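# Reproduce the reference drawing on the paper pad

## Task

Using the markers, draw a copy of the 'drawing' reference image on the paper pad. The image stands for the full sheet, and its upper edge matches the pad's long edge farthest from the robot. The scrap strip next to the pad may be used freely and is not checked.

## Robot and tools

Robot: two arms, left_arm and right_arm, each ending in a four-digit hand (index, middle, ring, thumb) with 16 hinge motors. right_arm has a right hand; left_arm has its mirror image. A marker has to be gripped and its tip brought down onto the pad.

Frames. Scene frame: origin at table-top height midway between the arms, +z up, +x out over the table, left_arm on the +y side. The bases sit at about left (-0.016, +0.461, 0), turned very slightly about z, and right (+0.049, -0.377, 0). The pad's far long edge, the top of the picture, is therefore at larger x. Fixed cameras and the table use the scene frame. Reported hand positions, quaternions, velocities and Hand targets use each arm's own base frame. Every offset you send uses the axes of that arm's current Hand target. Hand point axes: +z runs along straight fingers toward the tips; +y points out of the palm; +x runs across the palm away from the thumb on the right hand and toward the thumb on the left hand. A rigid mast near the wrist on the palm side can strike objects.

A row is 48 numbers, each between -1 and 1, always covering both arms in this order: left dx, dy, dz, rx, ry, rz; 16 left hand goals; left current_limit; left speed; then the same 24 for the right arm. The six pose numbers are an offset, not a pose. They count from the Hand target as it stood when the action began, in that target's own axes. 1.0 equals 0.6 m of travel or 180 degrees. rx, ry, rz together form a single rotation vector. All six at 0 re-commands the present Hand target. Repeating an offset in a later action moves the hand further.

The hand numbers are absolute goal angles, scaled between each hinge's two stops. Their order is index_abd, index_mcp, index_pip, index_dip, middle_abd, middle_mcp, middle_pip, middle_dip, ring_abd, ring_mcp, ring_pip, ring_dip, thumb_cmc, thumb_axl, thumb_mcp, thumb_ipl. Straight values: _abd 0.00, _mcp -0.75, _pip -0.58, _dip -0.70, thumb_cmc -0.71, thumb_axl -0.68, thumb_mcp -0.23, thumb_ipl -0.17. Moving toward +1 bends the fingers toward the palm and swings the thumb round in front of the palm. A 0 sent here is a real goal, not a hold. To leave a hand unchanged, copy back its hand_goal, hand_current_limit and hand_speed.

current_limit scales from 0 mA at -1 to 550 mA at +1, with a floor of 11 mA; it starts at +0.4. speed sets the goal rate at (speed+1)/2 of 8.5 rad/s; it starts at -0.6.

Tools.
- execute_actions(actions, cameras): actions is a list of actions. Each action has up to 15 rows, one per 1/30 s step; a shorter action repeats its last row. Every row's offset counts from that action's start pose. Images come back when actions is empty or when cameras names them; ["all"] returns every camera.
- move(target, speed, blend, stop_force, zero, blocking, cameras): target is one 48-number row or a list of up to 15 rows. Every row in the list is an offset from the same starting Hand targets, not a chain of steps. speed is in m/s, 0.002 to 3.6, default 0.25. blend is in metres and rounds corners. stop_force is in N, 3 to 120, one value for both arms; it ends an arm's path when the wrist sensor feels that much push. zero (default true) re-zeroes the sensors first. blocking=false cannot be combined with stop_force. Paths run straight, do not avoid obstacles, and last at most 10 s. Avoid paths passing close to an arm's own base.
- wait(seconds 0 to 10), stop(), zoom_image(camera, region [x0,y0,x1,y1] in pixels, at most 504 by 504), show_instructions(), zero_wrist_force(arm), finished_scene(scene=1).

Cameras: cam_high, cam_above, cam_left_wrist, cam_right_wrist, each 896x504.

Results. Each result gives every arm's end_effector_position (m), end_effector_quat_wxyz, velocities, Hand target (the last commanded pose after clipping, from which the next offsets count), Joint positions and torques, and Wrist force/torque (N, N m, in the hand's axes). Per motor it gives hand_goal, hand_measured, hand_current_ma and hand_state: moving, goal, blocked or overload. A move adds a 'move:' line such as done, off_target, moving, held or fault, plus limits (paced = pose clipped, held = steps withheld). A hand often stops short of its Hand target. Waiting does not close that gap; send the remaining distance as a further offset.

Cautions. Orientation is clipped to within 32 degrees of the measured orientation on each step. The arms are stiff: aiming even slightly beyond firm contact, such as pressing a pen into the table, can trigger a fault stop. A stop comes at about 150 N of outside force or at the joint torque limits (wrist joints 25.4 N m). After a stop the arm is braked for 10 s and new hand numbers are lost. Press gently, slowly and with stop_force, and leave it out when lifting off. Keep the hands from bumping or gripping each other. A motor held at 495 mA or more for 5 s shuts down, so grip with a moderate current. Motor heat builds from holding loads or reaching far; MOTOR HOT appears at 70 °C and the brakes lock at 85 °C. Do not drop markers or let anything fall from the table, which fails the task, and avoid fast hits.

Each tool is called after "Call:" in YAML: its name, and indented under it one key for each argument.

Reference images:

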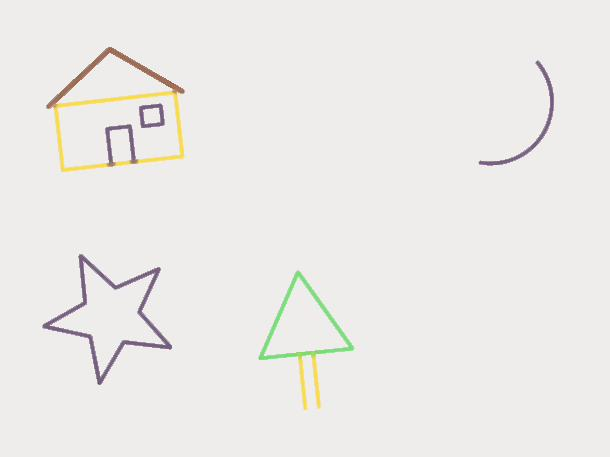

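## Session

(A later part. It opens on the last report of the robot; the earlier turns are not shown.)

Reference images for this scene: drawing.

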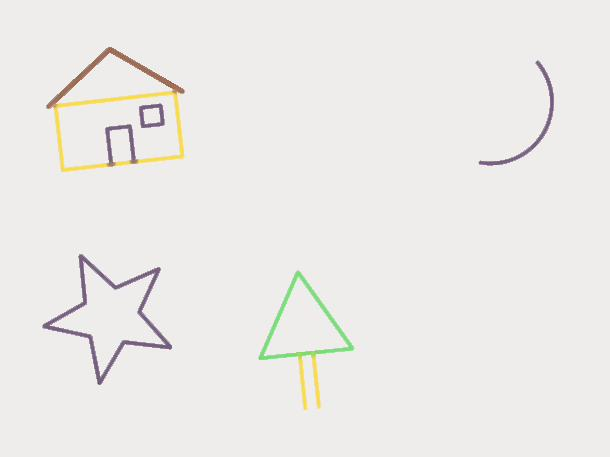

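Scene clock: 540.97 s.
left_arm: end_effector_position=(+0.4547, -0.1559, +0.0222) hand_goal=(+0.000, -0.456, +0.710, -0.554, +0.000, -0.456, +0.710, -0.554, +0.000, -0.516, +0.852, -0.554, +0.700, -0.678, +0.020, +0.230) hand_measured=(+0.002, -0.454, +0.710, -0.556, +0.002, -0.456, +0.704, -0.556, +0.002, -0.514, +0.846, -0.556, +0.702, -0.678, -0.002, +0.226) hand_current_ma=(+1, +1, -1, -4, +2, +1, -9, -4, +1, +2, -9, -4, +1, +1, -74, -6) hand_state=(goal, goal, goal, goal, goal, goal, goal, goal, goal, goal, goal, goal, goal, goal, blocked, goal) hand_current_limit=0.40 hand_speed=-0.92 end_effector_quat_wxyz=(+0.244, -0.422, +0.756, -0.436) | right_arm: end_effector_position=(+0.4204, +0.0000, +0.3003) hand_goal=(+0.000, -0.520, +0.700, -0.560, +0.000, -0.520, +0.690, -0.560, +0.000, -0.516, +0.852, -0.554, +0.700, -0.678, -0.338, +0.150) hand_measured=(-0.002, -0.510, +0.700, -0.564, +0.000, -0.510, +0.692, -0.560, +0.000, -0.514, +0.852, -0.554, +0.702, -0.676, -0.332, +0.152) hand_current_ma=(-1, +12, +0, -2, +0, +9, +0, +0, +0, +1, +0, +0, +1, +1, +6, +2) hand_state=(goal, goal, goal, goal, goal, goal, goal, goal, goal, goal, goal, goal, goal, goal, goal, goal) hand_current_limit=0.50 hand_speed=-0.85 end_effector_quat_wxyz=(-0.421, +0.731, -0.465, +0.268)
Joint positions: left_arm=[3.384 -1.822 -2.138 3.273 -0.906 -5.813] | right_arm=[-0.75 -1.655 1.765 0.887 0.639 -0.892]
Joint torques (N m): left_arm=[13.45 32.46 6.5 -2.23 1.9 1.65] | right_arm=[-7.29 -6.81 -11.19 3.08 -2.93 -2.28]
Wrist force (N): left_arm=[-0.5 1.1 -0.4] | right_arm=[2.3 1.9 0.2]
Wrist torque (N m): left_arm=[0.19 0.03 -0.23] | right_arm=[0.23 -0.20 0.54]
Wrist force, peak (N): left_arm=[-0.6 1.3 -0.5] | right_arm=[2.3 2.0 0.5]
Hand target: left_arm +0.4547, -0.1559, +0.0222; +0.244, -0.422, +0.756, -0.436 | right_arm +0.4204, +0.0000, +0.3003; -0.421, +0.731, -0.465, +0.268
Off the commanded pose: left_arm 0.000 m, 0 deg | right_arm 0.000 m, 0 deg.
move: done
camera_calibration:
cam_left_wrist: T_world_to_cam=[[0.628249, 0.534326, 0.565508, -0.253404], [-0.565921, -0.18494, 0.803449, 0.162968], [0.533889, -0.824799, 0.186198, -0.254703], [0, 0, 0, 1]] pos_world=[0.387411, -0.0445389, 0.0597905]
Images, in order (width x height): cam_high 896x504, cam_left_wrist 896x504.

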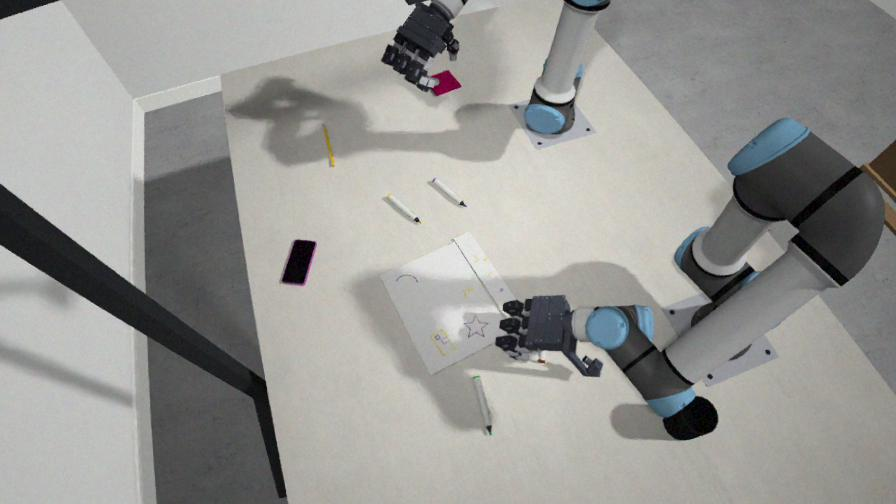

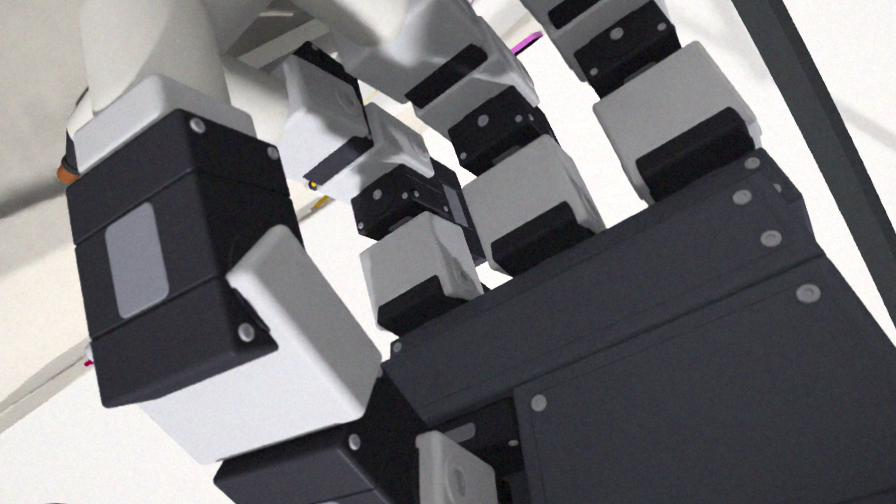

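Call:
move:
  target: [0,0,0,0,0,0,0,-0.456,0.711,-0.554,0,-0.456,0.711,-0.554,0,-0.516,0.852,-0.554,0.70,-0.678,0.16,0.22,0.74,-0.92,0,0,0,0,0,0,0,-0.52,0.70,-0.560,0,-0.52,0.69,-0.560,0,-0.516,0.852,-0.554,0.70,-0.678,-0.338,0.15,0.5,-0.85]
  speed: 0.04

Call:
move:
  target: [0,-0.00433,-0.0025,0,0,0,0,-0.456,0.711,-0.554,0,-0.456,0.711,-0.554,0,-0.516,0.852,-0.554,0.70,-0.678,0.16,0.22,0.74,-0.92,0,0,0,0,0,0,0,-0.52,0.70,-0.560,0,-0.52,0.69,-0.560,0,-0.516,0.852,-0.554,0.70,-0.678,-0.338,0.15,0.5,-0.85]
  speed: 0.04
  cameras: ["cam_high","cam_left_wrist"]

Call:
zoom_image:
  camera: "cam_high"
  region: [470, 260, 620, 380]

Scene clock: 542.07 s.
left_arm: end_effector_position=(+0.4547, -0.1559, +0.0222) hand_goal=(+0.000, -0.456, +0.710, -0.554, +0.000, -0.456, +0.710, -0.554, +0.000, -0.516, +0.852, -0.554, +0.700, -0.678, +0.160, +0.220) hand_measured=(+0.002, -0.464, +0.710, -0.556, +0.002, -0.464, +0.704, -0.556, +0.002, -0.514, +0.846, -0.556, +0.702, -0.678, +0.022, +0.210) hand_current_ma=(+1, -17, -1, -2, +2, -16, -9, -3, +1, +2, -9, -4, +1, +1, -478, -27) hand_state=(goal, goal, goal, goal, goal, goal, goal, goal, goal, goal, goal, goal, goal, goal, blocked, goal) hand_current_limit=0.74 hand_speed=-0.92 end_effector_quat_wxyz=(+0.244, -0.422, +0.756, -0.436) | right_arm: end_effector_position=(+0.4204, +0.0000, +0.3003) hand_goal=(+0.000, -0.520, +0.700, -0.560, +0.000, -0.520, +0.690, -0.560, +0.000, -0.516, +0.852, -0.554, +0.700, -0.678, -0.338, +0.150) hand_measured=(-0.002, -0.510, +0.700, -0.564, +0.000, -0.510, +0.692, -0.560, +0.000, -0.514, +0.852, -0.554, +0.702, -0.676, -0.332, +0.152) hand_current_ma=(-1, +12, +0, -2, +0, +9, +0, +0, +0, +1, +0, +0, +1, +1, +6, +2) hand_state=(goal, goal, goal, goal, goal, goal, goal, goal, goal, goal, goal, goal, goal, goal, goal, goal) hand_current_limit=0.50 hand_speed=-0.85 end_effector_quat_wxyz=(-0.421, +0.731, -0.465, +0.268)
Joint positions: left_arm=[3.384 -1.822 -2.138 3.273 -0.906 -5.813] | right_arm=[-0.75 -1.655 1.765 0.887 0.639 -0.892]
Joint torques (N m): left_arm=[13.62 30.65 5.9 -1.87 1.77 1.63] | right_arm=[-8.19 -7.67 -12.41 3.36 -3.23 -2.01]
Wrist force (N): left_arm=[-0.5 -2.9 -4.2] | right_arm=[2.0 1.8 0.4]
Wrist torque (N m): left_arm=[0.01 -0.01 -0.19] | right_arm=[0.22 -0.18 0.51]
Wrist force, peak (N): left_arm=[-0.7 -3.3 -4.1] | right_arm=[2.5 1.9 0.4]
Hand target: left_arm +0.4547, -0.1559, +0.0222; +0.244, -0.422, +0.756, -0.436 | right_arm +0.4204, +0.0000, +0.3003; -0.421, +0.731, -0.465, +0.268
Off the commanded pose: left_arm 0.000 m, 0 deg | right_arm 0.000 m, 0 deg.
move: done

Scene clock: 542.80 s.
left_arm: end_effector_position=(+0.4547, -0.1559, +0.0251) hand_goal=(+0.000, -0.456, +0.710, -0.554, +0.000, -0.456, +0.710, -0.554, +0.000, -0.516, +0.852, -0.554, +0.700, -0.678, +0.160, +0.220) hand_measured=(+0.002, -0.474, +0.696, -0.560, +0.002, -0.472, +0.694, -0.560, +0.002, -0.514, +0.846, -0.556, +0.702, -0.678, +0.042, +0.200) hand_current_ma=(+1, -43, -31, -9, +2, -40, -35, -10, +1, +2, -9, -4, +2, +1, -478, -71) hand_state=(goal, goal, goal, goal, goal, goal, goal, goal, goal, goal, goal, goal, goal, goal, blocked, blocked) hand_current_limit=0.74 hand_speed=-0.92 end_effector_quat_wxyz=(+0.244, -0.422, +0.756, -0.436) | right_arm: end_effector_position=(+0.4204, +0.0000, +0.3003) hand_goal=(+0.000, -0.520, +0.700, -0.560, +0.000, -0.520, +0.690, -0.560, +0.000, -0.516, +0.852, -0.554, +0.700, -0.678, -0.338, +0.150) hand_measured=(-0.002, -0.510, +0.700, -0.564, +0.000, -0.510, +0.692, -0.560, +0.000, -0.514, +0.852, -0.554, +0.702, -0.676, -0.332, +0.152) hand_current_ma=(-1, +12, +0, -2, +0, +9, +0, +0, +0, +1, +0, +0, +1, +1, +6, +2) hand_state=(goal, goal, goal, goal, goal, goal, goal, goal, goal, goal, goal, goal, goal, goal, goal, goal) hand_current_limit=0.50 hand_speed=-0.85 end_effector_quat_wxyz=(-0.421, +0.731, -0.465, +0.268)
Joint positions: left_arm=[3.384 -1.817 -2.136 3.264 -0.906 -5.813] | right_arm=[-0.75 -1.655 1.765 0.887 0.639 -0.892]
Joint torques (N m): left_arm=[13.39 31.59 21.06 -1.94 1.3 0.89] | right_arm=[-8.37 -5.9 -12.23 3.18 -2.85 -2.15]
Wrist force (N): left_arm=[-0.3 1.3 -0.1] | right_arm=[2.1 1.6 0.4]
Wrist torque (N m): left_arm=[0.19 0.00 -0.20] | right_arm=[0.19 -0.19 0.51]
Wrist force, peak (N): left_arm=[-0.5 -3.0 -4.2] | right_arm=[2.4 1.8 0.5]
Hand target: left_arm +0.4547, -0.1559, +0.0252; +0.244, -0.422, +0.756, -0.436 | right_arm +0.4204, +0.0000, +0.3003; -0.421, +0.731, -0.465, +0.268
Off the commanded pose: left_arm 0.000 m, 0 deg | right_arm 0.000 m, 0 deg.
move: done
camera_calibration:
cam_left_wrist: T_world_to_cam=[[0.628249, 0.534326, 0.565508, -0.254988], [-0.565921, -0.18494, 0.803449, 0.160719], [0.533889, -0.824799, 0.186198, -0.255224], [0, 0, 0, 1]] pos_world=[0.387411, -0.0445389, 0.0625905]
Images, in order (width x height): cam_high 896x504, cam_left_wrist 896x504.

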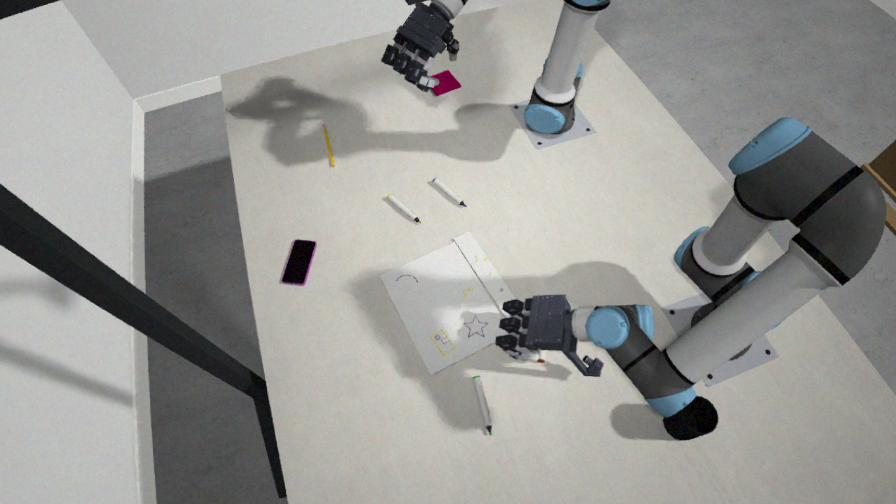

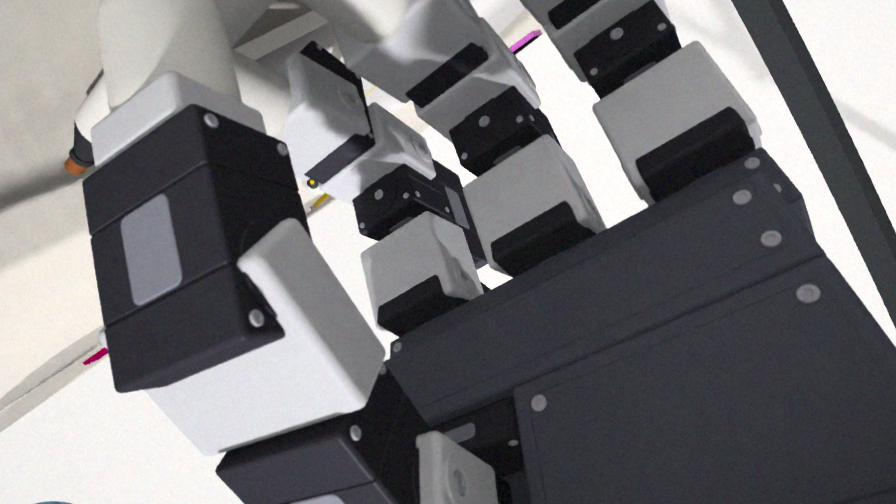

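Scaled by 3.360 from the camera's 896x504 image, which has a finer 1280x720 frame.

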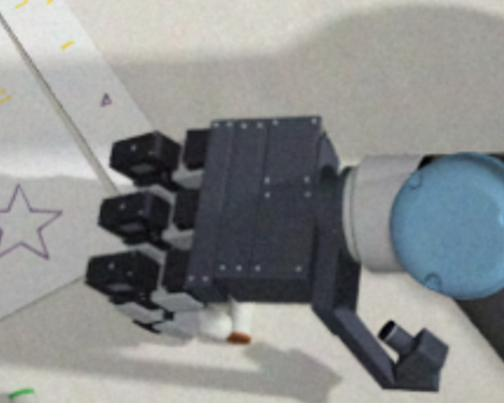

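Call:
move:
  target:
    - [0,0,0,0,0,0,0,-0.406,0.741,-0.554,0,-0.406,0.741,-0.554,0,-0.516,0.852,-0.554,0.70,-0.678,0.20,0.24,0.74,-0.92,0,0,0,0,0,0,0,-0.52,0.70,-0.560,0,-0.52,0.69,-0.560,0,-0.516,0.852,-0.554,0.70,-0.678,-0.338,0.15,0.5,-0.85]
    - [0,-0.07939,-0.04583,0,0,0,0,-0.406,0.741,-0.554,0,-0.406,0.741,-0.554,0,-0.516,0.852,-0.554,0.70,-0.678,0.20,0.24,0.74,-0.92,0,0,0,0,0,0,0,-0.52,0.70,-0.560,0,-0.52,0.69,-0.560,0,-0.516,0.852,-0.554,0.70,-0.678,-0.338,0.15,0.5,-0.85]
    - [0.0241,-0.2551,-0.1408,0.1169,-0.0884,0.4981,0,-0.406,0.741,-0.554,0,-0.406,0.741,-0.554,0,-0.516,0.852,-0.554,0.70,-0.678,0.20,0.24,0.74,-0.92,0,0,0,0,0,0,0,-0.52,0.70,-0.560,0,-0.52,0.69,-0.560,0,-0.516,0.852,-0.554,0.70,-0.678,-0.338,0.15,0.5,-0.85]
    - [0.1109,-0.1893,0.0285,0.1169,-0.0884,0.4981,0,-0.406,0.741,-0.554,0,-0.406,0.741,-0.554,0,-0.516,0.852,-0.554,0.70,-0.678,0.20,0.24,0.74,-0.92,0,0,0,0,0,0,0,-0.52,0.70,-0.560,0,-0.52,0.69,-0.560,0,-0.516,0.852,-0.554,0.70,-0.678,-0.338,0.15,0.5,-0.85]
  speed: 0.3
  blend: [0,0.03,0.04,0]
  cameras: ["cam_high","cam_above"]

Scene clock: 549.17 s.
left_arm: end_effector_position=(+0.4807, -0.2501, +0.1150) hand_goal=(+0.000, -0.406, +0.740, -0.554, +0.000, -0.406, +0.740, -0.554, +0.000, -0.516, +0.852, -0.554, +0.700, -0.678, +0.200, +0.240) hand_measured=(+0.000, -0.468, +0.698, -0.564, +0.000, -0.468, +0.696, -0.564, +0.002, -0.514, +0.848, -0.556, +0.700, -0.678, +0.042, +0.200) hand_current_ma=(+0, -214, -118, -18, +1, -209, -129, -20, +1, +2, -5, -4, +1, +1, -478, -167) hand_state=(goal, blocked, blocked, goal, goal, blocked, blocked, goal, goal, goal, goal, goal, goal, goal, blocked, blocked) hand_current_limit=0.74 hand_speed=-0.92 end_effector_quat_wxyz=(+0.635, +0.224, +0.711, -0.200) | right_arm: end_effector_position=(+0.4204, +0.0000, +0.3003) hand_goal=(+0.000, -0.520, +0.700, -0.560, +0.000, -0.520, +0.690, -0.560, +0.000, -0.516, +0.852, -0.554, +0.700, -0.678, -0.338, +0.150) hand_measured=(-0.002, -0.510, +0.700, -0.564, +0.000, -0.510, +0.692, -0.560, +0.000, -0.514, +0.852, -0.554, +0.702, -0.676, -0.332, +0.152) hand_current_ma=(-1, +12, +0, -2, +0, +9, +0, +0, +0, +1, +0, +0, +1, +1, +6, +2) hand_state=(goal, goal, goal, goal, goal, goal, goal, goal, goal, goal, goal, goal, goal, goal, goal, goal) hand_current_limit=0.50 hand_speed=-0.85 end_effector_quat_wxyz=(-0.421, +0.731, -0.465, +0.268)
Joint positions: left_arm=[2.927 -1.73 -2.365 3.972 -1.178 -4.665] | right_arm=[-0.75 -1.655 1.765 0.887 0.639 -0.892]
Joint torques (N m): left_arm=[-13.23 13.55 19.72 2.77 -0.97 -1.13] | right_arm=[-7.22 -6.92 -12.33 3.2 -2.92 -2.19]
Wrist force (N): left_arm=[1.5 -1.7 0.2] | right_arm=[2.3 1.7 0.3]
Wrist torque (N m): left_arm=[-0.20 -0.12 0.27] | right_arm=[0.21 -0.20 0.54]
Wrist force, peak (N): left_arm=[2.3 -2.2 0.7] | right_arm=[2.5 1.8 0.4]
Hand target: left_arm +0.4808, -0.2501, +0.1150; +0.635, +0.224, +0.711, -0.200 | right_arm +0.4204, +0.0000, +0.3003; -0.421, +0.731, -0.465, +0.268
Off the commanded pose: left_arm 0.000 m, 0 deg | right_arm 0.000 m, 0 deg.
move: done; blend cut to 0.0275 m at target 2
Images, in order (width x height): cam_high 896x504, cam_above 896x504.

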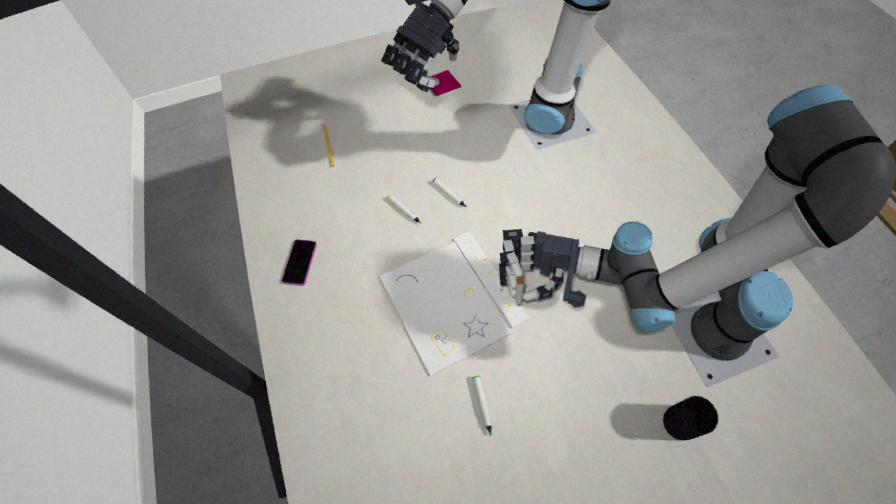

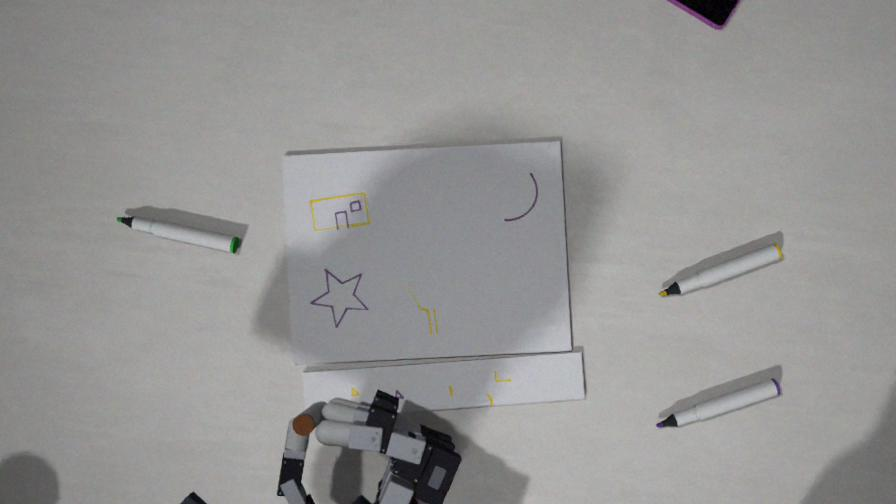

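Call:
move:
  target: [0.04471,0,0.005095,0,0,0,0,-0.406,0.741,-0.554,0,-0.406,0.741,-0.554,0,-0.516,0.852,-0.554,0.70,-0.678,0.20,0.24,0.74,-0.92,0,0,0,0,0,0,0,-0.52,0.70,-0.560,0,-0.52,0.69,-0.560,0,-0.516,0.852,-0.554,0.70,-0.678,-0.338,0.15,0.5,-0.85]
  speed: 0.15

Call:
move:
  target: [0.03643,0,0.00415,0,0,0,0,-0.406,0.741,-0.554,0,-0.406,0.741,-0.554,0,-0.516,0.852,-0.554,0.70,-0.678,0.20,0.24,0.74,-0.92,0,0,0,0,0,0,0,-0.52,0.70,-0.560,0,-0.52,0.69,-0.560,0,-0.516,0.852,-0.554,0.70,-0.678,-0.338,0.15,0.5,-0.85]
  speed: 0.012
  stop_force: 3
  cameras: ["cam_above"]

Scene clock: 550.93 s.
left_arm: end_effector_position=(+0.4808, -0.2501, +0.0881) hand_goal=(+0.000, -0.406, +0.740, -0.554, +0.000, -0.406, +0.740, -0.554, +0.000, -0.516, +0.852, -0.554, +0.700, -0.678, +0.200, +0.240) hand_measured=(+0.000, -0.468, +0.698, -0.564, +0.000, -0.468, +0.696, -0.564, +0.002, -0.514, +0.848, -0.556, +0.700, -0.678, +0.042, +0.200) hand_current_ma=(+0, -214, -118, -18, +1, -209, -129, -20, +1, +2, -5, -4, +1, +1, -478, -167) hand_state=(goal, blocked, blocked, goal, goal, blocked, blocked, goal, goal, goal, goal, goal, goal, goal, blocked, blocked) hand_current_limit=0.74 hand_speed=-0.92 end_effector_quat_wxyz=(+0.635, +0.224, +0.711, -0.200) | right_arm: end_effector_position=(+0.4204, +0.0000, +0.3003) hand_goal=(+0.000, -0.520, +0.700, -0.560, +0.000, -0.520, +0.690, -0.560, +0.000, -0.516, +0.852, -0.554, +0.700, -0.678, -0.338, +0.150) hand_measured=(-0.002, -0.510, +0.700, -0.564, +0.000, -0.510, +0.692, -0.560, +0.000, -0.514, +0.852, -0.554, +0.702, -0.676, -0.332, +0.152) hand_current_ma=(-1, +12, +0, -2, +0, +9, +0, +0, +0, +1, +0, +0, +1, +1, +6, +2) hand_state=(goal, goal, goal, goal, goal, goal, goal, goal, goal, goal, goal, goal, goal, goal, goal, goal) hand_current_limit=0.50 hand_speed=-0.85 end_effector_quat_wxyz=(-0.421, +0.731, -0.465, +0.268)
Joint positions: left_arm=[2.926 -1.807 -2.385 4.07 -1.178 -4.665] | right_arm=[-0.75 -1.655 1.765 0.887 0.639 -0.892]
Joint torques (N m): left_arm=[11.93 15.34 4.49 2.74 -0.88 -0.94] | right_arm=[-7.44 -5.98 -10.74 3.08 -3.28 -2.14]
Wrist force (N): left_arm=[1.4 -1.4 -0.1] | right_arm=[1.9 1.7 0.2]
Wrist torque (N m): left_arm=[-0.13 -0.11 0.25] | right_arm=[0.22 -0.15 0.49]
Wrist force, peak (N): left_arm=[1.7 -1.9 0.1] | right_arm=[2.3 1.9 0.7]
Hand target: left_arm +0.4808, -0.2501, +0.0880; +0.635, +0.224, +0.711, -0.200 | right_arm +0.4204, +0.0000, +0.3003; -0.421, +0.731, -0.465, +0.268
Off the commanded pose: left_arm 0.000 m, 0 deg | right_arm 0.000 m, 0 deg.
move: done

Scene clock: 553.73 s.
left_arm: end_effector_position=(+0.4808, -0.2501, +0.0693) hand_goal=(+0.000, -0.406, +0.740, -0.554, +0.000, -0.406, +0.740, -0.554, +0.000, -0.516, +0.852, -0.554, +0.700, -0.678, +0.200, +0.240) hand_measured=(+0.000, -0.468, +0.698, -0.564, +0.000, -0.468, +0.696, -0.564, +0.002, -0.514, +0.848, -0.556, +0.702, -0.674, +0.042, +0.200) hand_current_ma=(+0, -214, -118, -18, +1, -209, -129, -20, +1, +2, -5, -4, +3, +8, -478, -167) hand_state=(goal, blocked, blocked, goal, goal, blocked, blocked, goal, goal, goal, goal, goal, goal, goal, blocked, blocked) hand_current_limit=0.74 hand_speed=-0.92 end_effector_quat_wxyz=(+0.635, +0.224, +0.711, -0.200) | right_arm: end_effector_position=(+0.4204, +0.0000, +0.3003) hand_goal=(+0.000, -0.520, +0.700, -0.560, +0.000, -0.520, +0.690, -0.560, +0.000, -0.516, +0.852, -0.554, +0.700, -0.678, -0.338, +0.150) hand_measured=(-0.002, -0.510, +0.700, -0.564, +0.000, -0.510, +0.692, -0.560, +0.000, -0.514, +0.852, -0.554, +0.702, -0.676, -0.332, +0.152) hand_current_ma=(-1, +12, +0, -2, +0, +9, +0, +0, +0, +1, +0, +0, +1, +1, +6, +2) hand_state=(goal, goal, goal, goal, goal, goal, goal, goal, goal, goal, goal, goal, goal, goal, goal, goal) hand_current_limit=0.50 hand_speed=-0.85 end_effector_quat_wxyz=(-0.421, +0.731, -0.465, +0.268)
Joint positions: left_arm=[2.926 -1.864 -2.396 4.137 -1.178 -4.665] | right_arm=[-0.75 -1.655 1.765 0.887 0.639 -0.892]
Joint torques (N m): left_arm=[12.83 31.2 16.95 -0.59 0.56 -0.55] | right_arm=[-5.85 -6.9 -10.39 3.36 -3.01 -2.19]
Wrist force (N): left_arm=[0.9 -1.7 0.4] | right_arm=[2.2 1.7 0.3]
Wrist torque (N m): left_arm=[-0.22 -0.14 0.28] | right_arm=[0.20 -0.20 0.53]
Wrist force, peak (N): left_arm=[1.8 -1.7 0.2] | right_arm=[2.3 2.1 0.4]
Hand target: left_arm +0.4808, -0.2501, +0.0693; +0.635, +0.224, +0.711, -0.200 (not the last commanded pose) | right_arm +0.4204, +0.0000, +0.3003; -0.421, +0.731, -0.465, +0.268
Off the commanded pose: left_arm 0.003 m, 0 deg | right_arm 0.000 m, 0 deg.
move: contact (left_arm)
Images, in order (width x height): cam_above 896x504.

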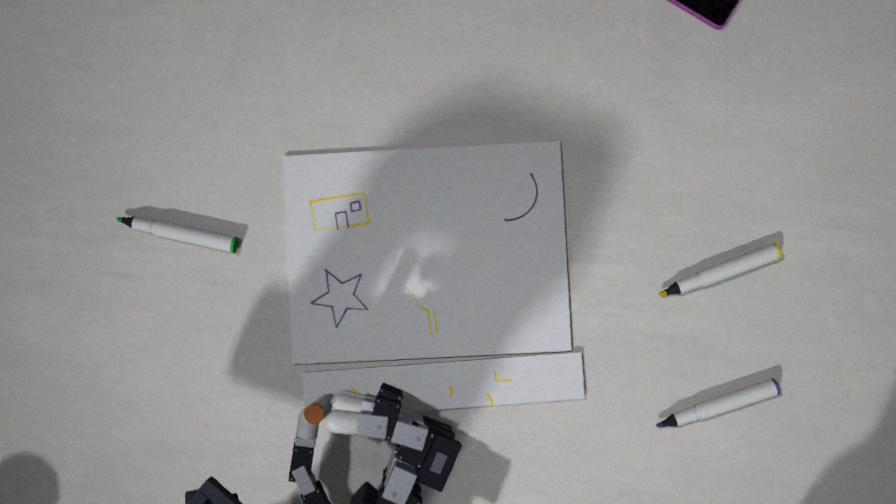

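Call:
move:
  target:
    - [-0.000497,0,-0.000057,0,0,0,0,-0.406,0.741,-0.554,0,-0.406,0.741,-0.554,0,-0.516,0.852,-0.554,0.70,-0.678,0.20,0.24,0.74,-0.92,0,0,0,0,0,0,0,-0.52,0.70,-0.560,0,-0.52,0.69,-0.560,0,-0.516,0.852,-0.554,0.70,-0.678,-0.338,0.15,0.5,-0.85]
    - [-0.001547,-0.00956,0.009173,0,0,0,0,-0.406,0.741,-0.554,0,-0.406,0.741,-0.554,0,-0.516,0.852,-0.554,0.70,-0.678,0.20,0.24,0.74,-0.92,0,0,0,0,0,0,0,-0.52,0.70,-0.560,0,-0.52,0.69,-0.560,0,-0.516,0.852,-0.554,0.70,-0.678,-0.338,0.15,0.5,-0.85]
    - [-0.001577,0.00929,0.009443,0,0,0,0,-0.406,0.741,-0.554,0,-0.406,0.741,-0.554,0,-0.516,0.852,-0.554,0.70,-0.678,0.20,0.24,0.74,-0.92,0,0,0,0,0,0,0,-0.52,0.70,-0.560,0,-0.52,0.69,-0.560,0,-0.516,0.852,-0.554,0.70,-0.678,-0.338,0.15,0.5,-0.85]
    - [-0.000497,0,-0.000057,0,0,0,0,-0.406,0.741,-0.554,0,-0.406,0.741,-0.554,0,-0.516,0.852,-0.554,0.70,-0.678,0.20,0.24,0.74,-0.92,0,0,0,0,0,0,0,-0.52,0.70,-0.560,0,-0.52,0.69,-0.560,0,-0.516,0.852,-0.554,0.70,-0.678,-0.338,0.15,0.5,-0.85]
    - [-0.0414,0,-0.00472,0,0,0,0,-0.406,0.741,-0.554,0,-0.406,0.741,-0.554,0,-0.516,0.852,-0.554,0.70,-0.678,0.20,0.24,0.74,-0.92,0,0,0,0,0,0,0,-0.52,0.70,-0.560,0,-0.52,0.69,-0.560,0,-0.516,0.852,-0.554,0.70,-0.678,-0.338,0.15,0.5,-0.85]
    - [-0.0992,0.1707,-0.2339,0,0,0,0,-0.406,0.741,-0.554,0,-0.406,0.741,-0.554,0,-0.516,0.852,-0.554,0.70,-0.678,0.20,0.24,0.74,-0.92,0,0,0,0,0,0,0,-0.52,0.70,-0.560,0,-0.52,0.69,-0.560,0,-0.516,0.852,-0.554,0.70,-0.678,-0.338,0.15,0.5,-0.85]
  speed: [0.04,0.04,0.04,0.04,0.12,0.3]
  blend: [0,0,0,0,0.01,0]
  cameras: ["cam_above","cam_high"]

Call:
zoom_image:
  camera: "cam_above"
  region: [300, 370, 420, 430]

Call:
zoom_image:
  camera: "cam_above"
  region: [270, 140, 430, 260]

Scene clock: 559.17 s.
left_arm: end_effector_position=(+0.4308, -0.0902, +0.1444) hand_goal=(+0.000, -0.406, +0.740, -0.554, +0.000, -0.406, +0.740, -0.554, +0.000, -0.516, +0.852, -0.554, +0.700, -0.678, +0.200, +0.240) hand_measured=(+0.000, -0.468, +0.698, -0.564, +0.000, -0.468, +0.696, -0.564, +0.002, -0.514, +0.848, -0.556, +0.702, -0.674, +0.042, +0.200) hand_current_ma=(+0, -214, -118, -18, +1, -209, -129, -20, +1, +2, -4, -4, +2, +8, -478, -167) hand_state=(goal, blocked, blocked, goal, goal, blocked, blocked, goal, goal, goal, goal, goal, goal, goal, blocked, blocked) hand_current_limit=0.74 hand_speed=-0.92 end_effector_quat_wxyz=(+0.635, +0.224, +0.711, -0.200) | right_arm: end_effector_position=(+0.4204, +0.0000, +0.3003) hand_goal=(+0.000, -0.520, +0.700, -0.560, +0.000, -0.520, +0.690, -0.560, +0.000, -0.516, +0.852, -0.554, +0.700, -0.678, -0.338, +0.150) hand_measured=(-0.002, -0.510, +0.700, -0.564, +0.000, -0.510, +0.692, -0.560, +0.000, -0.514, +0.852, -0.554, +0.702, -0.676, -0.332, +0.152) hand_current_ma=(-1, +12, +0, -2, +0, +9, +0, +0, +0, +1, +0, +0, +1, +1, +6, +2) hand_state=(goal, goal, goal, goal, goal, goal, goal, goal, goal, goal, goal, goal, goal, goal, goal, goal) hand_current_limit=0.50 hand_speed=-0.85 end_effector_quat_wxyz=(-0.421, +0.731, -0.465, +0.268)
Joint positions: left_arm=[3.719 -1.367 -2.609 3.682 -0.398 -4.439] | right_arm=[-0.75 -1.655 1.765 0.887 0.639 -0.892]
Joint torques (N m): left_arm=[14.36 -3.15 20.06 -1.44 1.99 1.89] | right_arm=[-6.49 -6.22 -10.34 3.24 -2.82 -2.02]
Wrist force (N): left_arm=[1.3 -1.4 0.2] | right_arm=[2.2 1.7 0.2]
Wrist torque (N m): left_arm=[-0.18 -0.09 0.02] | right_arm=[0.22 -0.20 0.52]
Wrist force, peak (N): left_arm=[2.1 -1.7 0.3] | right_arm=[2.4 2.1 0.4]
Hand target: left_arm +0.4307, -0.0901, +0.1444; +0.635, +0.224, +0.711, -0.200 | right_arm +0.4204, +0.0000, +0.3003; -0.421, +0.731, -0.465, +0.268
Off the commanded pose: left_arm 0.000 m, 0 deg | right_arm 0.000 m, 0 deg.
move: done
Images, in order (width x height): cam_high 896x504, cam_above 896x504.

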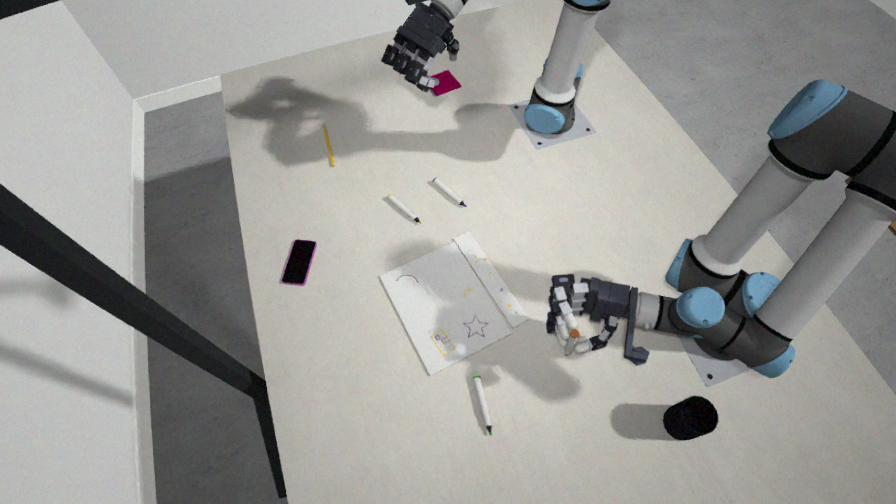

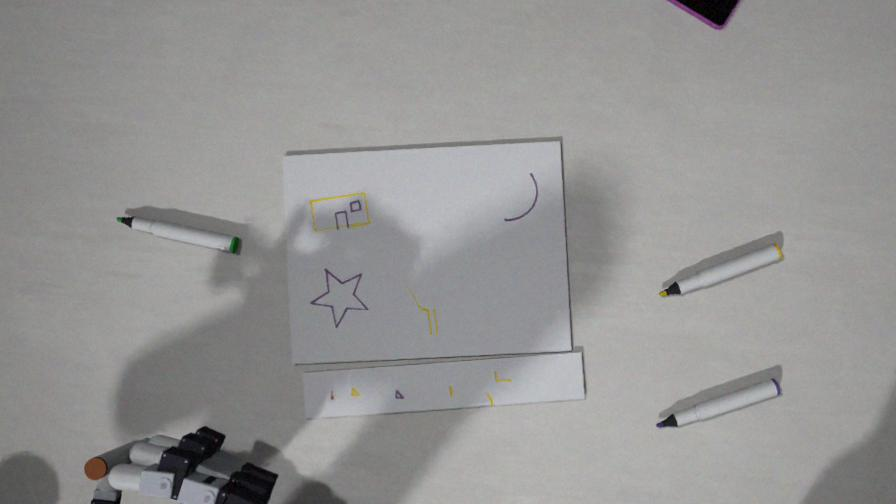

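Scaled by 4.200 from the camera's 896x504 image, which has a finer 1280x720 frame.

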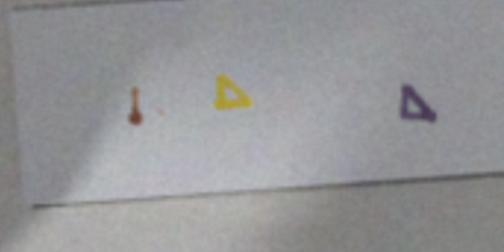

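Scaled by 3.150 from the camera's 896x504 image, which has a finer 1280x720 frame.

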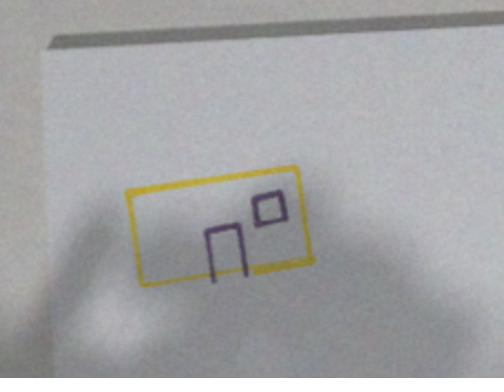

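Call:
move:
  target: [0.05798,0.1,0.46902,0,0,0,0,-0.406,0.741,-0.554,0,-0.406,0.741,-0.554,0,-0.516,0.852,-0.554,0.70,-0.678,0.20,0.24,0.74,-0.92,0,0,0,0,0,0,0,-0.52,0.70,-0.560,0,-0.52,0.69,-0.560,0,-0.516,0.852,-0.554,0.70,-0.678,-0.338,0.15,0.5,-0.85]
  speed: 0.3

Call:
move:
  target: [0.02484,0,0.00283,0,0,0,0,-0.406,0.741,-0.554,0,-0.406,0.741,-0.554,0,-0.516,0.852,-0.554,0.70,-0.678,0.20,0.24,0.74,-0.92,0,0,0,0,0,0,0,-0.52,0.70,-0.560,0,-0.52,0.69,-0.560,0,-0.516,0.852,-0.554,0.70,-0.678,-0.338,0.15,0.5,-0.85]
  speed: 0.012
  stop_force: 3
  cameras: ["cam_above"]

Scene clock: 562.67 s.
left_arm: end_effector_position=(+0.6910, -0.1989, +0.0782) hand_goal=(+0.000, -0.406, +0.740, -0.554, +0.000, -0.406, +0.740, -0.554, +0.000, -0.516, +0.852, -0.554, +0.700, -0.678, +0.200, +0.240) hand_measured=(+0.000, -0.468, +0.698, -0.564, +0.000, -0.468, +0.696, -0.564, +0.002, -0.514, +0.850, -0.556, +0.702, -0.674, +0.042, +0.200) hand_current_ma=(+0, -214, -118, -18, +1, -209, -129, -20, +1, +2, -4, -4, +2, +8, -479, -167) hand_state=(goal, blocked, blocked, goal, goal, blocked, blocked, goal, goal, goal, goal, goal, goal, goal, blocked, blocked) hand_current_limit=0.74 hand_speed=-0.92 end_effector_quat_wxyz=(+0.635, +0.224, +0.711, -0.200) | right_arm: end_effector_position=(+0.4204, +0.0000, +0.3003) hand_goal=(+0.000, -0.520, +0.700, -0.560, +0.000, -0.520, +0.690, -0.560, +0.000, -0.516, +0.852, -0.554, +0.700, -0.678, -0.338, +0.150) hand_measured=(-0.002, -0.510, +0.700, -0.564, +0.000, -0.510, +0.692, -0.560, +0.000, -0.514, +0.852, -0.554, +0.702, -0.676, -0.332, +0.152) hand_current_ma=(-1, +12, +0, -2, +0, +9, +0, +0, +0, +1, +0, +0, +1, +1, +6, +2) hand_state=(goal, goal, goal, goal, goal, goal, goal, goal, goal, goal, goal, goal, goal, goal, goal, goal) hand_current_limit=0.50 hand_speed=-0.85 end_effector_quat_wxyz=(-0.421, +0.731, -0.465, +0.268)
Joint positions: left_arm=[3.129 -2.117 -1.898 3.878 -0.978 -4.635] | right_arm=[-0.75 -1.655 1.765 0.887 0.639 -0.892]
Joint torques (N m): left_arm=[-13.52 31.27 21.82 -0.47 -0.97 1.71] | right_arm=[-8.14 -6.34 -12.09 2.89 -2.81 -1.8]
Wrist force (N): left_arm=[1.6 -1.5 0.5] | right_arm=[1.9 1.6 0.3]
Wrist torque (N m): left_arm=[-0.20 -0.15 0.29] | right_arm=[0.20 -0.16 0.50]
Wrist force, peak (N): left_arm=[2.2 -1.4 1.3] | right_arm=[2.4 2.0 0.5]
Hand target: left_arm +0.6911, -0.1989, +0.0781; +0.635, +0.224, +0.711, -0.200 | right_arm +0.4204, +0.0000, +0.3003; -0.421, +0.731, -0.465, +0.268
Off the commanded pose: left_arm 0.000 m, 0 deg | right_arm 0.000 m, 0 deg.
move: done

Scene clock: 564.70 s.
left_arm: end_effector_position=(+0.6911, -0.1989, +0.0693) hand_goal=(+0.000, -0.406, +0.740, -0.554, +0.000, -0.406, +0.740, -0.554, +0.000, -0.516, +0.852, -0.554, +0.700, -0.678, +0.200, +0.240) hand_measured=(+0.000, -0.468, +0.698, -0.564, +0.000, -0.468, +0.696, -0.564, +0.002, -0.514, +0.850, -0.556, +0.704, -0.672, +0.042, +0.200) hand_current_ma=(+0, -214, -118, -18, +1, -209, -129, -20, +1, +2, -4, -4, +6, +12, -479, -167) hand_state=(goal, blocked, blocked, goal, goal, blocked, blocked, goal, goal, goal, goal, goal, goal, goal, blocked, blocked) hand_current_limit=0.74 hand_speed=-0.92 end_effector_quat_wxyz=(+0.635, +0.224, +0.711, -0.200) | right_arm: end_effector_position=(+0.4204, +0.0000, +0.3003) hand_goal=(+0.000, -0.520, +0.700, -0.560, +0.000, -0.520, +0.690, -0.560, +0.000, -0.516, +0.852, -0.554, +0.700, -0.678, -0.338, +0.150) hand_measured=(-0.002, -0.510, +0.700, -0.564, +0.000, -0.510, +0.692, -0.560, +0.000, -0.514, +0.852, -0.554, +0.702, -0.676, -0.332, +0.152) hand_current_ma=(-1, +12, +0, -2, +0, +9, +0, +0, +0, +1, +0, +0, +1, +1, +6, +2) hand_state=(goal, goal, goal, goal, goal, goal, goal, goal, goal, goal, goal, goal, goal, goal, goal, goal) hand_current_limit=0.50 hand_speed=-0.85 end_effector_quat_wxyz=(-0.421, +0.731, -0.465, +0.268)
Joint positions: left_arm=[3.128 -2.134 -1.901 3.898 -0.978 -4.635] | right_arm=[-0.75 -1.655 1.765 0.887 0.639 -0.892]
Joint torques (N m): left_arm=[-12.67 45.52 19.95 -0.45 -0.92 0.75] | right_arm=[-6.78 -5.25 -12.7 2.87 -2.71 -1.99]
Wrist force (N): left_arm=[1.0 -1.6 0.5] | right_arm=[2.2 1.7 0.5]
Wrist torque (N m): left_arm=[-0.21 -0.18 0.28] | right_arm=[0.19 -0.21 0.54]
Wrist force, peak (N): left_arm=[1.8 -1.7 0.5] | right_arm=[2.3 2.0 0.4]
Hand target: left_arm +0.6911, -0.1989, +0.0693; +0.635, +0.224, +0.711, -0.200 (not the last commanded pose) | right_arm +0.4204, +0.0000, +0.3003; -0.421, +0.731, -0.465, +0.268
Off the commanded pose: left_arm 0.006 m, 0 deg | right_arm 0.000 m, 0 deg.
move: contact (left_arm)
Images, in order (width x height): cam_above 896x504.

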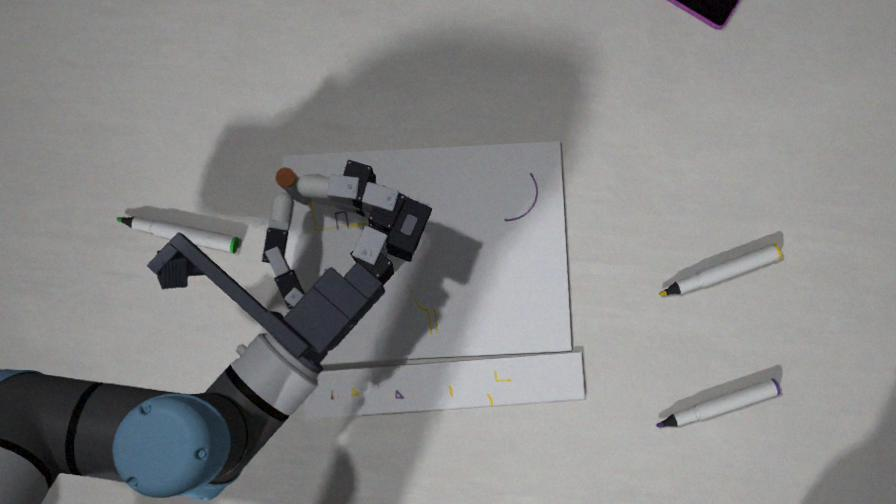

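Call:
move:
  target:
    - [-0.04968,0,-0.00566,0,0,0,0,-0.406,0.741,-0.554,0,-0.406,0.741,-0.554,0,-0.516,0.852,-0.554,0.70,-0.678,0.20,0.24,0.74,-0.92,0,0,0,0,0,0,0,-0.52,0.70,-0.560,0,-0.52,0.69,-0.560,0,-0.516,0.852,-0.554,0.70,-0.678,-0.338,0.15,0.5,-0.85]
    - [-0.05808,-0.15296,-0.2265,0,0,0,0,-0.406,0.741,-0.554,0,-0.406,0.741,-0.554,0,-0.516,0.852,-0.554,0.70,-0.678,0.20,0.24,0.74,-0.92,0,0,0,0,0,0,0,-0.52,0.70,-0.560,0,-0.52,0.69,-0.560,0,-0.516,0.852,-0.554,0.70,-0.678,-0.338,0.15,0.5,-0.85]
  speed: [0.1,0.3]
  blend: [0.01,0]
  cameras: ["cam_above"]

Call:
zoom_image:
  camera: "cam_above"
  region: [270, 140, 430, 260]

Scene clock: 566.90 s.
left_arm: end_effector_position=(+0.5312, -0.1991, +0.1191) hand_goal=(+0.000, -0.406, +0.740, -0.554, +0.000, -0.406, +0.740, -0.554, +0.000, -0.516, +0.852, -0.554, +0.700, -0.678, +0.200, +0.240) hand_measured=(+0.000, -0.468, +0.698, -0.564, +0.000, -0.468, +0.696, -0.564, +0.002, -0.514, +0.850, -0.556, +0.702, -0.672, +0.042, +0.200) hand_current_ma=(+0, -214, -118, -18, +0, -209, -129, -20, +1, +2, -4, -4, +4, +12, -478, -167) hand_state=(goal, blocked, blocked, goal, goal, blocked, blocked, goal, goal, goal, goal, goal, goal, goal, blocked, blocked) hand_current_limit=0.74 hand_speed=-0.92 end_effector_quat_wxyz=(+0.635, +0.224, +0.711, -0.200) | right_arm: end_effector_position=(+0.4204, +0.0000, +0.3003) hand_goal=(+0.000, -0.520, +0.700, -0.560, +0.000, -0.520, +0.690, -0.560, +0.000, -0.516, +0.852, -0.554, +0.700, -0.678, -0.338, +0.150) hand_measured=(-0.002, -0.510, +0.700, -0.564, +0.000, -0.510, +0.692, -0.560, +0.000, -0.514, +0.852, -0.554, +0.702, -0.676, -0.332, +0.152) hand_current_ma=(-1, +12, +0, -2, +0, +9, +0, +0, +0, +1, +0, +0, +1, +1, +6, +2) hand_state=(goal, goal, goal, goal, goal, goal, goal, goal, goal, goal, goal, goal, goal, goal, goal, goal) hand_current_limit=0.50 hand_speed=-0.85 end_effector_quat_wxyz=(-0.421, +0.731, -0.465, +0.268)
Joint positions: left_arm=[3.121 -1.757 -2.312 3.934 -0.985 -4.636] | right_arm=[-0.75 -1.655 1.765 0.887 0.639 -0.892]
Joint torques (N m): left_arm=[12.92 31.28 7.1 -0.32 1.42 0.76] | right_arm=[-6.47 -6.88 -10.86 2.93 -2.74 -1.66]
Wrist force (N): left_arm=[1.9 -1.9 0.1] | right_arm=[2.0 1.9 0.3]
Wrist torque (N m): left_arm=[-0.24 -0.18 0.31] | right_arm=[0.23 -0.18 0.51]
Wrist force, peak (N): left_arm=[2.0 -2.3 -0.5] | right_arm=[2.6 1.9 0.2]
Hand target: left_arm +0.5310, -0.1990, +0.1191; +0.635, +0.224, +0.711, -0.200 | right_arm +0.4204, +0.0000, +0.3003; -0.421, +0.731, -0.465, +0.268
Off the commanded pose: left_arm 0.000 m, 0 deg | right_arm 0.000 m, 0 deg.
move: done
Images, in order (width x height): cam_above 896x504.

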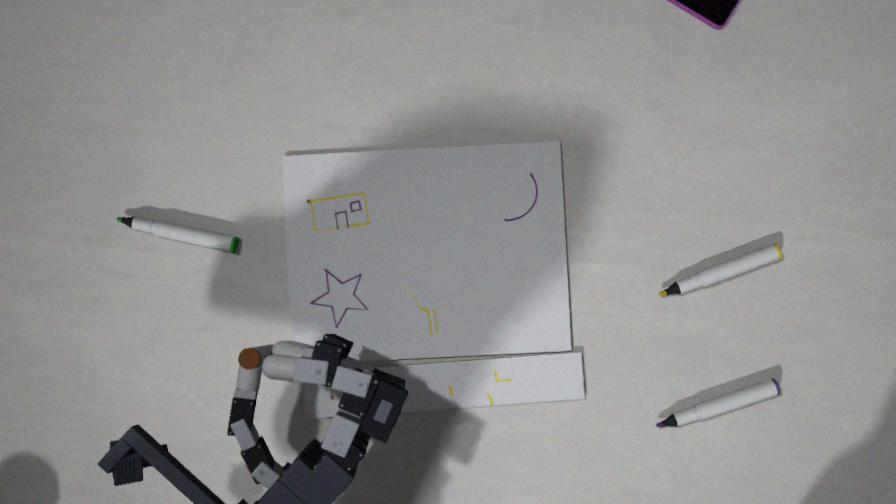

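Scaled by 3.150 from the camera's 896x504 image, which has a finer 1280x720 frame.

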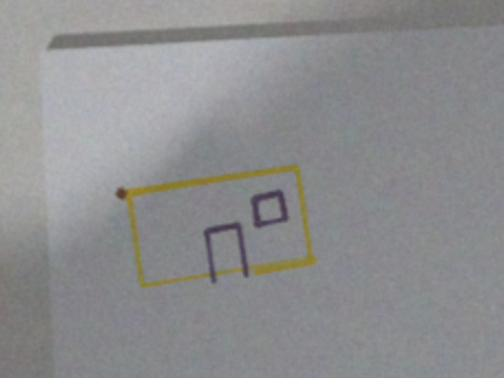

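Call:
move:
  target:
    - [0.04833,0.1528,0.22532,0,0,0,0,-0.406,0.741,-0.554,0,-0.406,0.741,-0.554,0,-0.516,0.852,-0.554,0.70,-0.678,0.20,0.24,0.74,-0.92,0,0,0,0,0,0,0,-0.52,0.70,-0.560,0,-0.52,0.69,-0.560,0,-0.516,0.852,-0.554,0.70,-0.678,-0.338,0.15,0.5,-0.85]
    - [0.05827,0.1528,0.22645,0,0,0,0,-0.406,0.741,-0.554,0,-0.406,0.741,-0.554,0,-0.516,0.852,-0.554,0.70,-0.678,0.20,0.24,0.74,-0.92,0,0,0,0,0,0,0,-0.52,0.70,-0.560,0,-0.52,0.69,-0.560,0,-0.516,0.852,-0.554,0.70,-0.678,-0.338,0.15,0.5,-0.85]
  speed: [0.3,0.03]
  blend: [0,0]

Scene clock: 575.83 s.
left_arm: end_effector_position=(+0.6910, -0.1990, +0.0693) hand_goal=(+0.000, -0.406, +0.740, -0.554, +0.000, -0.406, +0.740, -0.554, +0.000, -0.516, +0.852, -0.554, +0.700, -0.678, +0.200, +0.240) hand_measured=(+0.000, -0.468, +0.698, -0.564, +0.000, -0.468, +0.696, -0.564, +0.002, -0.514, +0.850, -0.556, +0.702, -0.672, +0.042, +0.200) hand_current_ma=(+0, -214, -118, -18, +0, -209, -129, -20, +1, +2, -4, -4, +4, +12, -478, -167) hand_state=(goal, blocked, blocked, goal, goal, blocked, blocked, goal, goal, goal, goal, goal, goal, goal, blocked, blocked) hand_current_limit=0.74 hand_speed=-0.92 end_effector_quat_wxyz=(+0.635, +0.224, +0.711, -0.200) | right_arm: end_effector_position=(+0.4204, +0.0000, +0.3003) hand_goal=(+0.000, -0.520, +0.700, -0.560, +0.000, -0.520, +0.690, -0.560, +0.000, -0.516, +0.852, -0.554, +0.700, -0.678, -0.338, +0.150) hand_measured=(-0.002, -0.510, +0.700, -0.564, +0.000, -0.510, +0.692, -0.560, +0.000, -0.514, +0.852, -0.554, +0.702, -0.676, -0.332, +0.152) hand_current_ma=(-1, +12, +0, -2, +0, +9, +0, +0, +0, +1, +0, +0, +1, +1, +6, +2) hand_state=(goal, goal, goal, goal, goal, goal, goal, goal, goal, goal, goal, goal, goal, goal, goal, goal) hand_current_limit=0.50 hand_speed=-0.85 end_effector_quat_wxyz=(-0.421, +0.731, -0.465, +0.268)
Joint positions: left_arm=[3.128 -2.134 -1.901 3.898 -0.978 -4.635] | right_arm=[-0.75 -1.655 1.765 0.887 0.639 -0.892]
Joint torques (N m): left_arm=[-13.29 32.88 6.44 2.25 -0.9 1.62] | right_arm=[-6.45 -6.42 -11.59 2.74 -2.79 -1.89]
Wrist force (N): left_arm=[1.1 -1.6 0.7] | right_arm=[1.9 1.6 0.3]
Wrist torque (N m): left_arm=[-0.24 -0.15 0.16] | right_arm=[0.20 -0.17 0.50]
Wrist force, peak (N): left_arm=[1.8 -2.4 -0.5] | right_arm=[2.3 2.1 0.4]
Hand target: left_arm +0.6910, -0.1990, +0.0692; +0.635, +0.224, +0.711, -0.200 | right_arm +0.4204, +0.0000, +0.3003; -0.421, +0.731, -0.465, +0.268
Off the commanded pose: left_arm 0.000 m, 0 deg | right_arm 0.000 m, 0 deg.
move: done

Call:
move:
  target:
    - [0.000497,0,0.000057,0,0,0,0,-0.406,0.741,-0.554,0,-0.406,0.741,-0.554,0,-0.516,0.852,-0.554,0.70,-0.678,0.20,0.24,0.74,-0.92,0,0,0,0,0,0,0,-0.52,0.70,-0.560,0,-0.52,0.69,-0.560,0,-0.516,0.852,-0.554,0.70,-0.678,-0.338,0.15,0.5,-0.85]
    - [-0.007186,-0.003745,0.067522,0,0,0,0,-0.406,0.741,-0.554,0,-0.406,0.741,-0.554,0,-0.516,0.852,-0.554,0.70,-0.678,0.20,0.24,0.74,-0.92,0,0,0,0,0,0,0,-0.52,0.70,-0.560,0,-0.52,0.69,-0.560,0,-0.516,0.852,-0.554,0.70,-0.678,-0.338,0.15,0.5,-0.85]
  speed: [0.02,0.05]
  blend: [0,0]

Scene clock: 578.13 s.
left_arm: end_effector_position=(+0.7230, -0.2241, +0.0689) hand_goal=(+0.000, -0.406, +0.740, -0.554, +0.000, -0.406, +0.740, -0.554, +0.000, -0.516, +0.852, -0.554, +0.700, -0.678, +0.200, +0.240) hand_measured=(+0.000, -0.462, +0.702, -0.564, +0.000, -0.468, +0.696, -0.568, +0.002, -0.514, +0.850, -0.556, +0.706, -0.672, +0.042, +0.200) hand_current_ma=(+0, -187, -106, -18, +0, -209, -129, -30, +1, +2, -4, -4, +9, +14, -479, -167) hand_state=(goal, blocked, blocked, goal, goal, blocked, blocked, goal, goal, goal, goal, goal, goal, goal, blocked, blocked) hand_current_limit=0.74 hand_speed=-0.92 end_effector_quat_wxyz=(+0.635, +0.224, +0.711, -0.200) | right_arm: end_effector_position=(+0.4204, +0.0000, +0.3003) hand_goal=(+0.000, -0.520, +0.700, -0.560, +0.000, -0.520, +0.690, -0.560, +0.000, -0.516, +0.852, -0.554, +0.700, -0.678, -0.338, +0.150) hand_measured=(-0.002, -0.510, +0.700, -0.564, +0.000, -0.510, +0.692, -0.560, +0.000, -0.514, +0.852, -0.554, +0.702, -0.676, -0.332, +0.152) hand_current_ma=(-1, +12, +0, -2, +0, +9, +0, +0, +0, +1, +0, +0, +1, +1, +6, +2) hand_state=(goal, goal, goal, goal, goal, goal, goal, goal, goal, goal, goal, goal, goal, goal, goal, goal) hand_current_limit=0.50 hand_speed=-0.85 end_effector_quat_wxyz=(-0.421, +0.731, -0.465, +0.268)
Joint positions: left_arm=[3.078 -2.196 -1.781 3.845 -1.027 -4.643] | right_arm=[-0.75 -1.655 1.765 0.887 0.639 -0.892]
Joint torques (N m): left_arm=[-12.87 34.49 19.64 -0.47 -1.05 -1.28] | right_arm=[-7.24 -7.25 -10.9 2.99 -2.84 -1.94]
Wrist force (N): left_arm=[0.7 -1.4 -0.1] | right_arm=[2.2 1.8 0.3]
Wrist torque (N m): left_arm=[-0.18 -0.12 0.34] | right_arm=[0.22 -0.20 0.53]
Wrist force, peak (N): left_arm=[-0.9 -1.7 0.5] | right_arm=[2.5 1.8 0.4]
Hand target: left_arm +0.7231, -0.2242, +0.0689; +0.635, +0.224, +0.711, -0.200 | right_arm +0.4204, +0.0000, +0.3003; -0.421, +0.731, -0.465, +0.268
Off the commanded pose: left_arm 0.000 m, 0 deg | right_arm 0.000 m, 0 deg.
move: done


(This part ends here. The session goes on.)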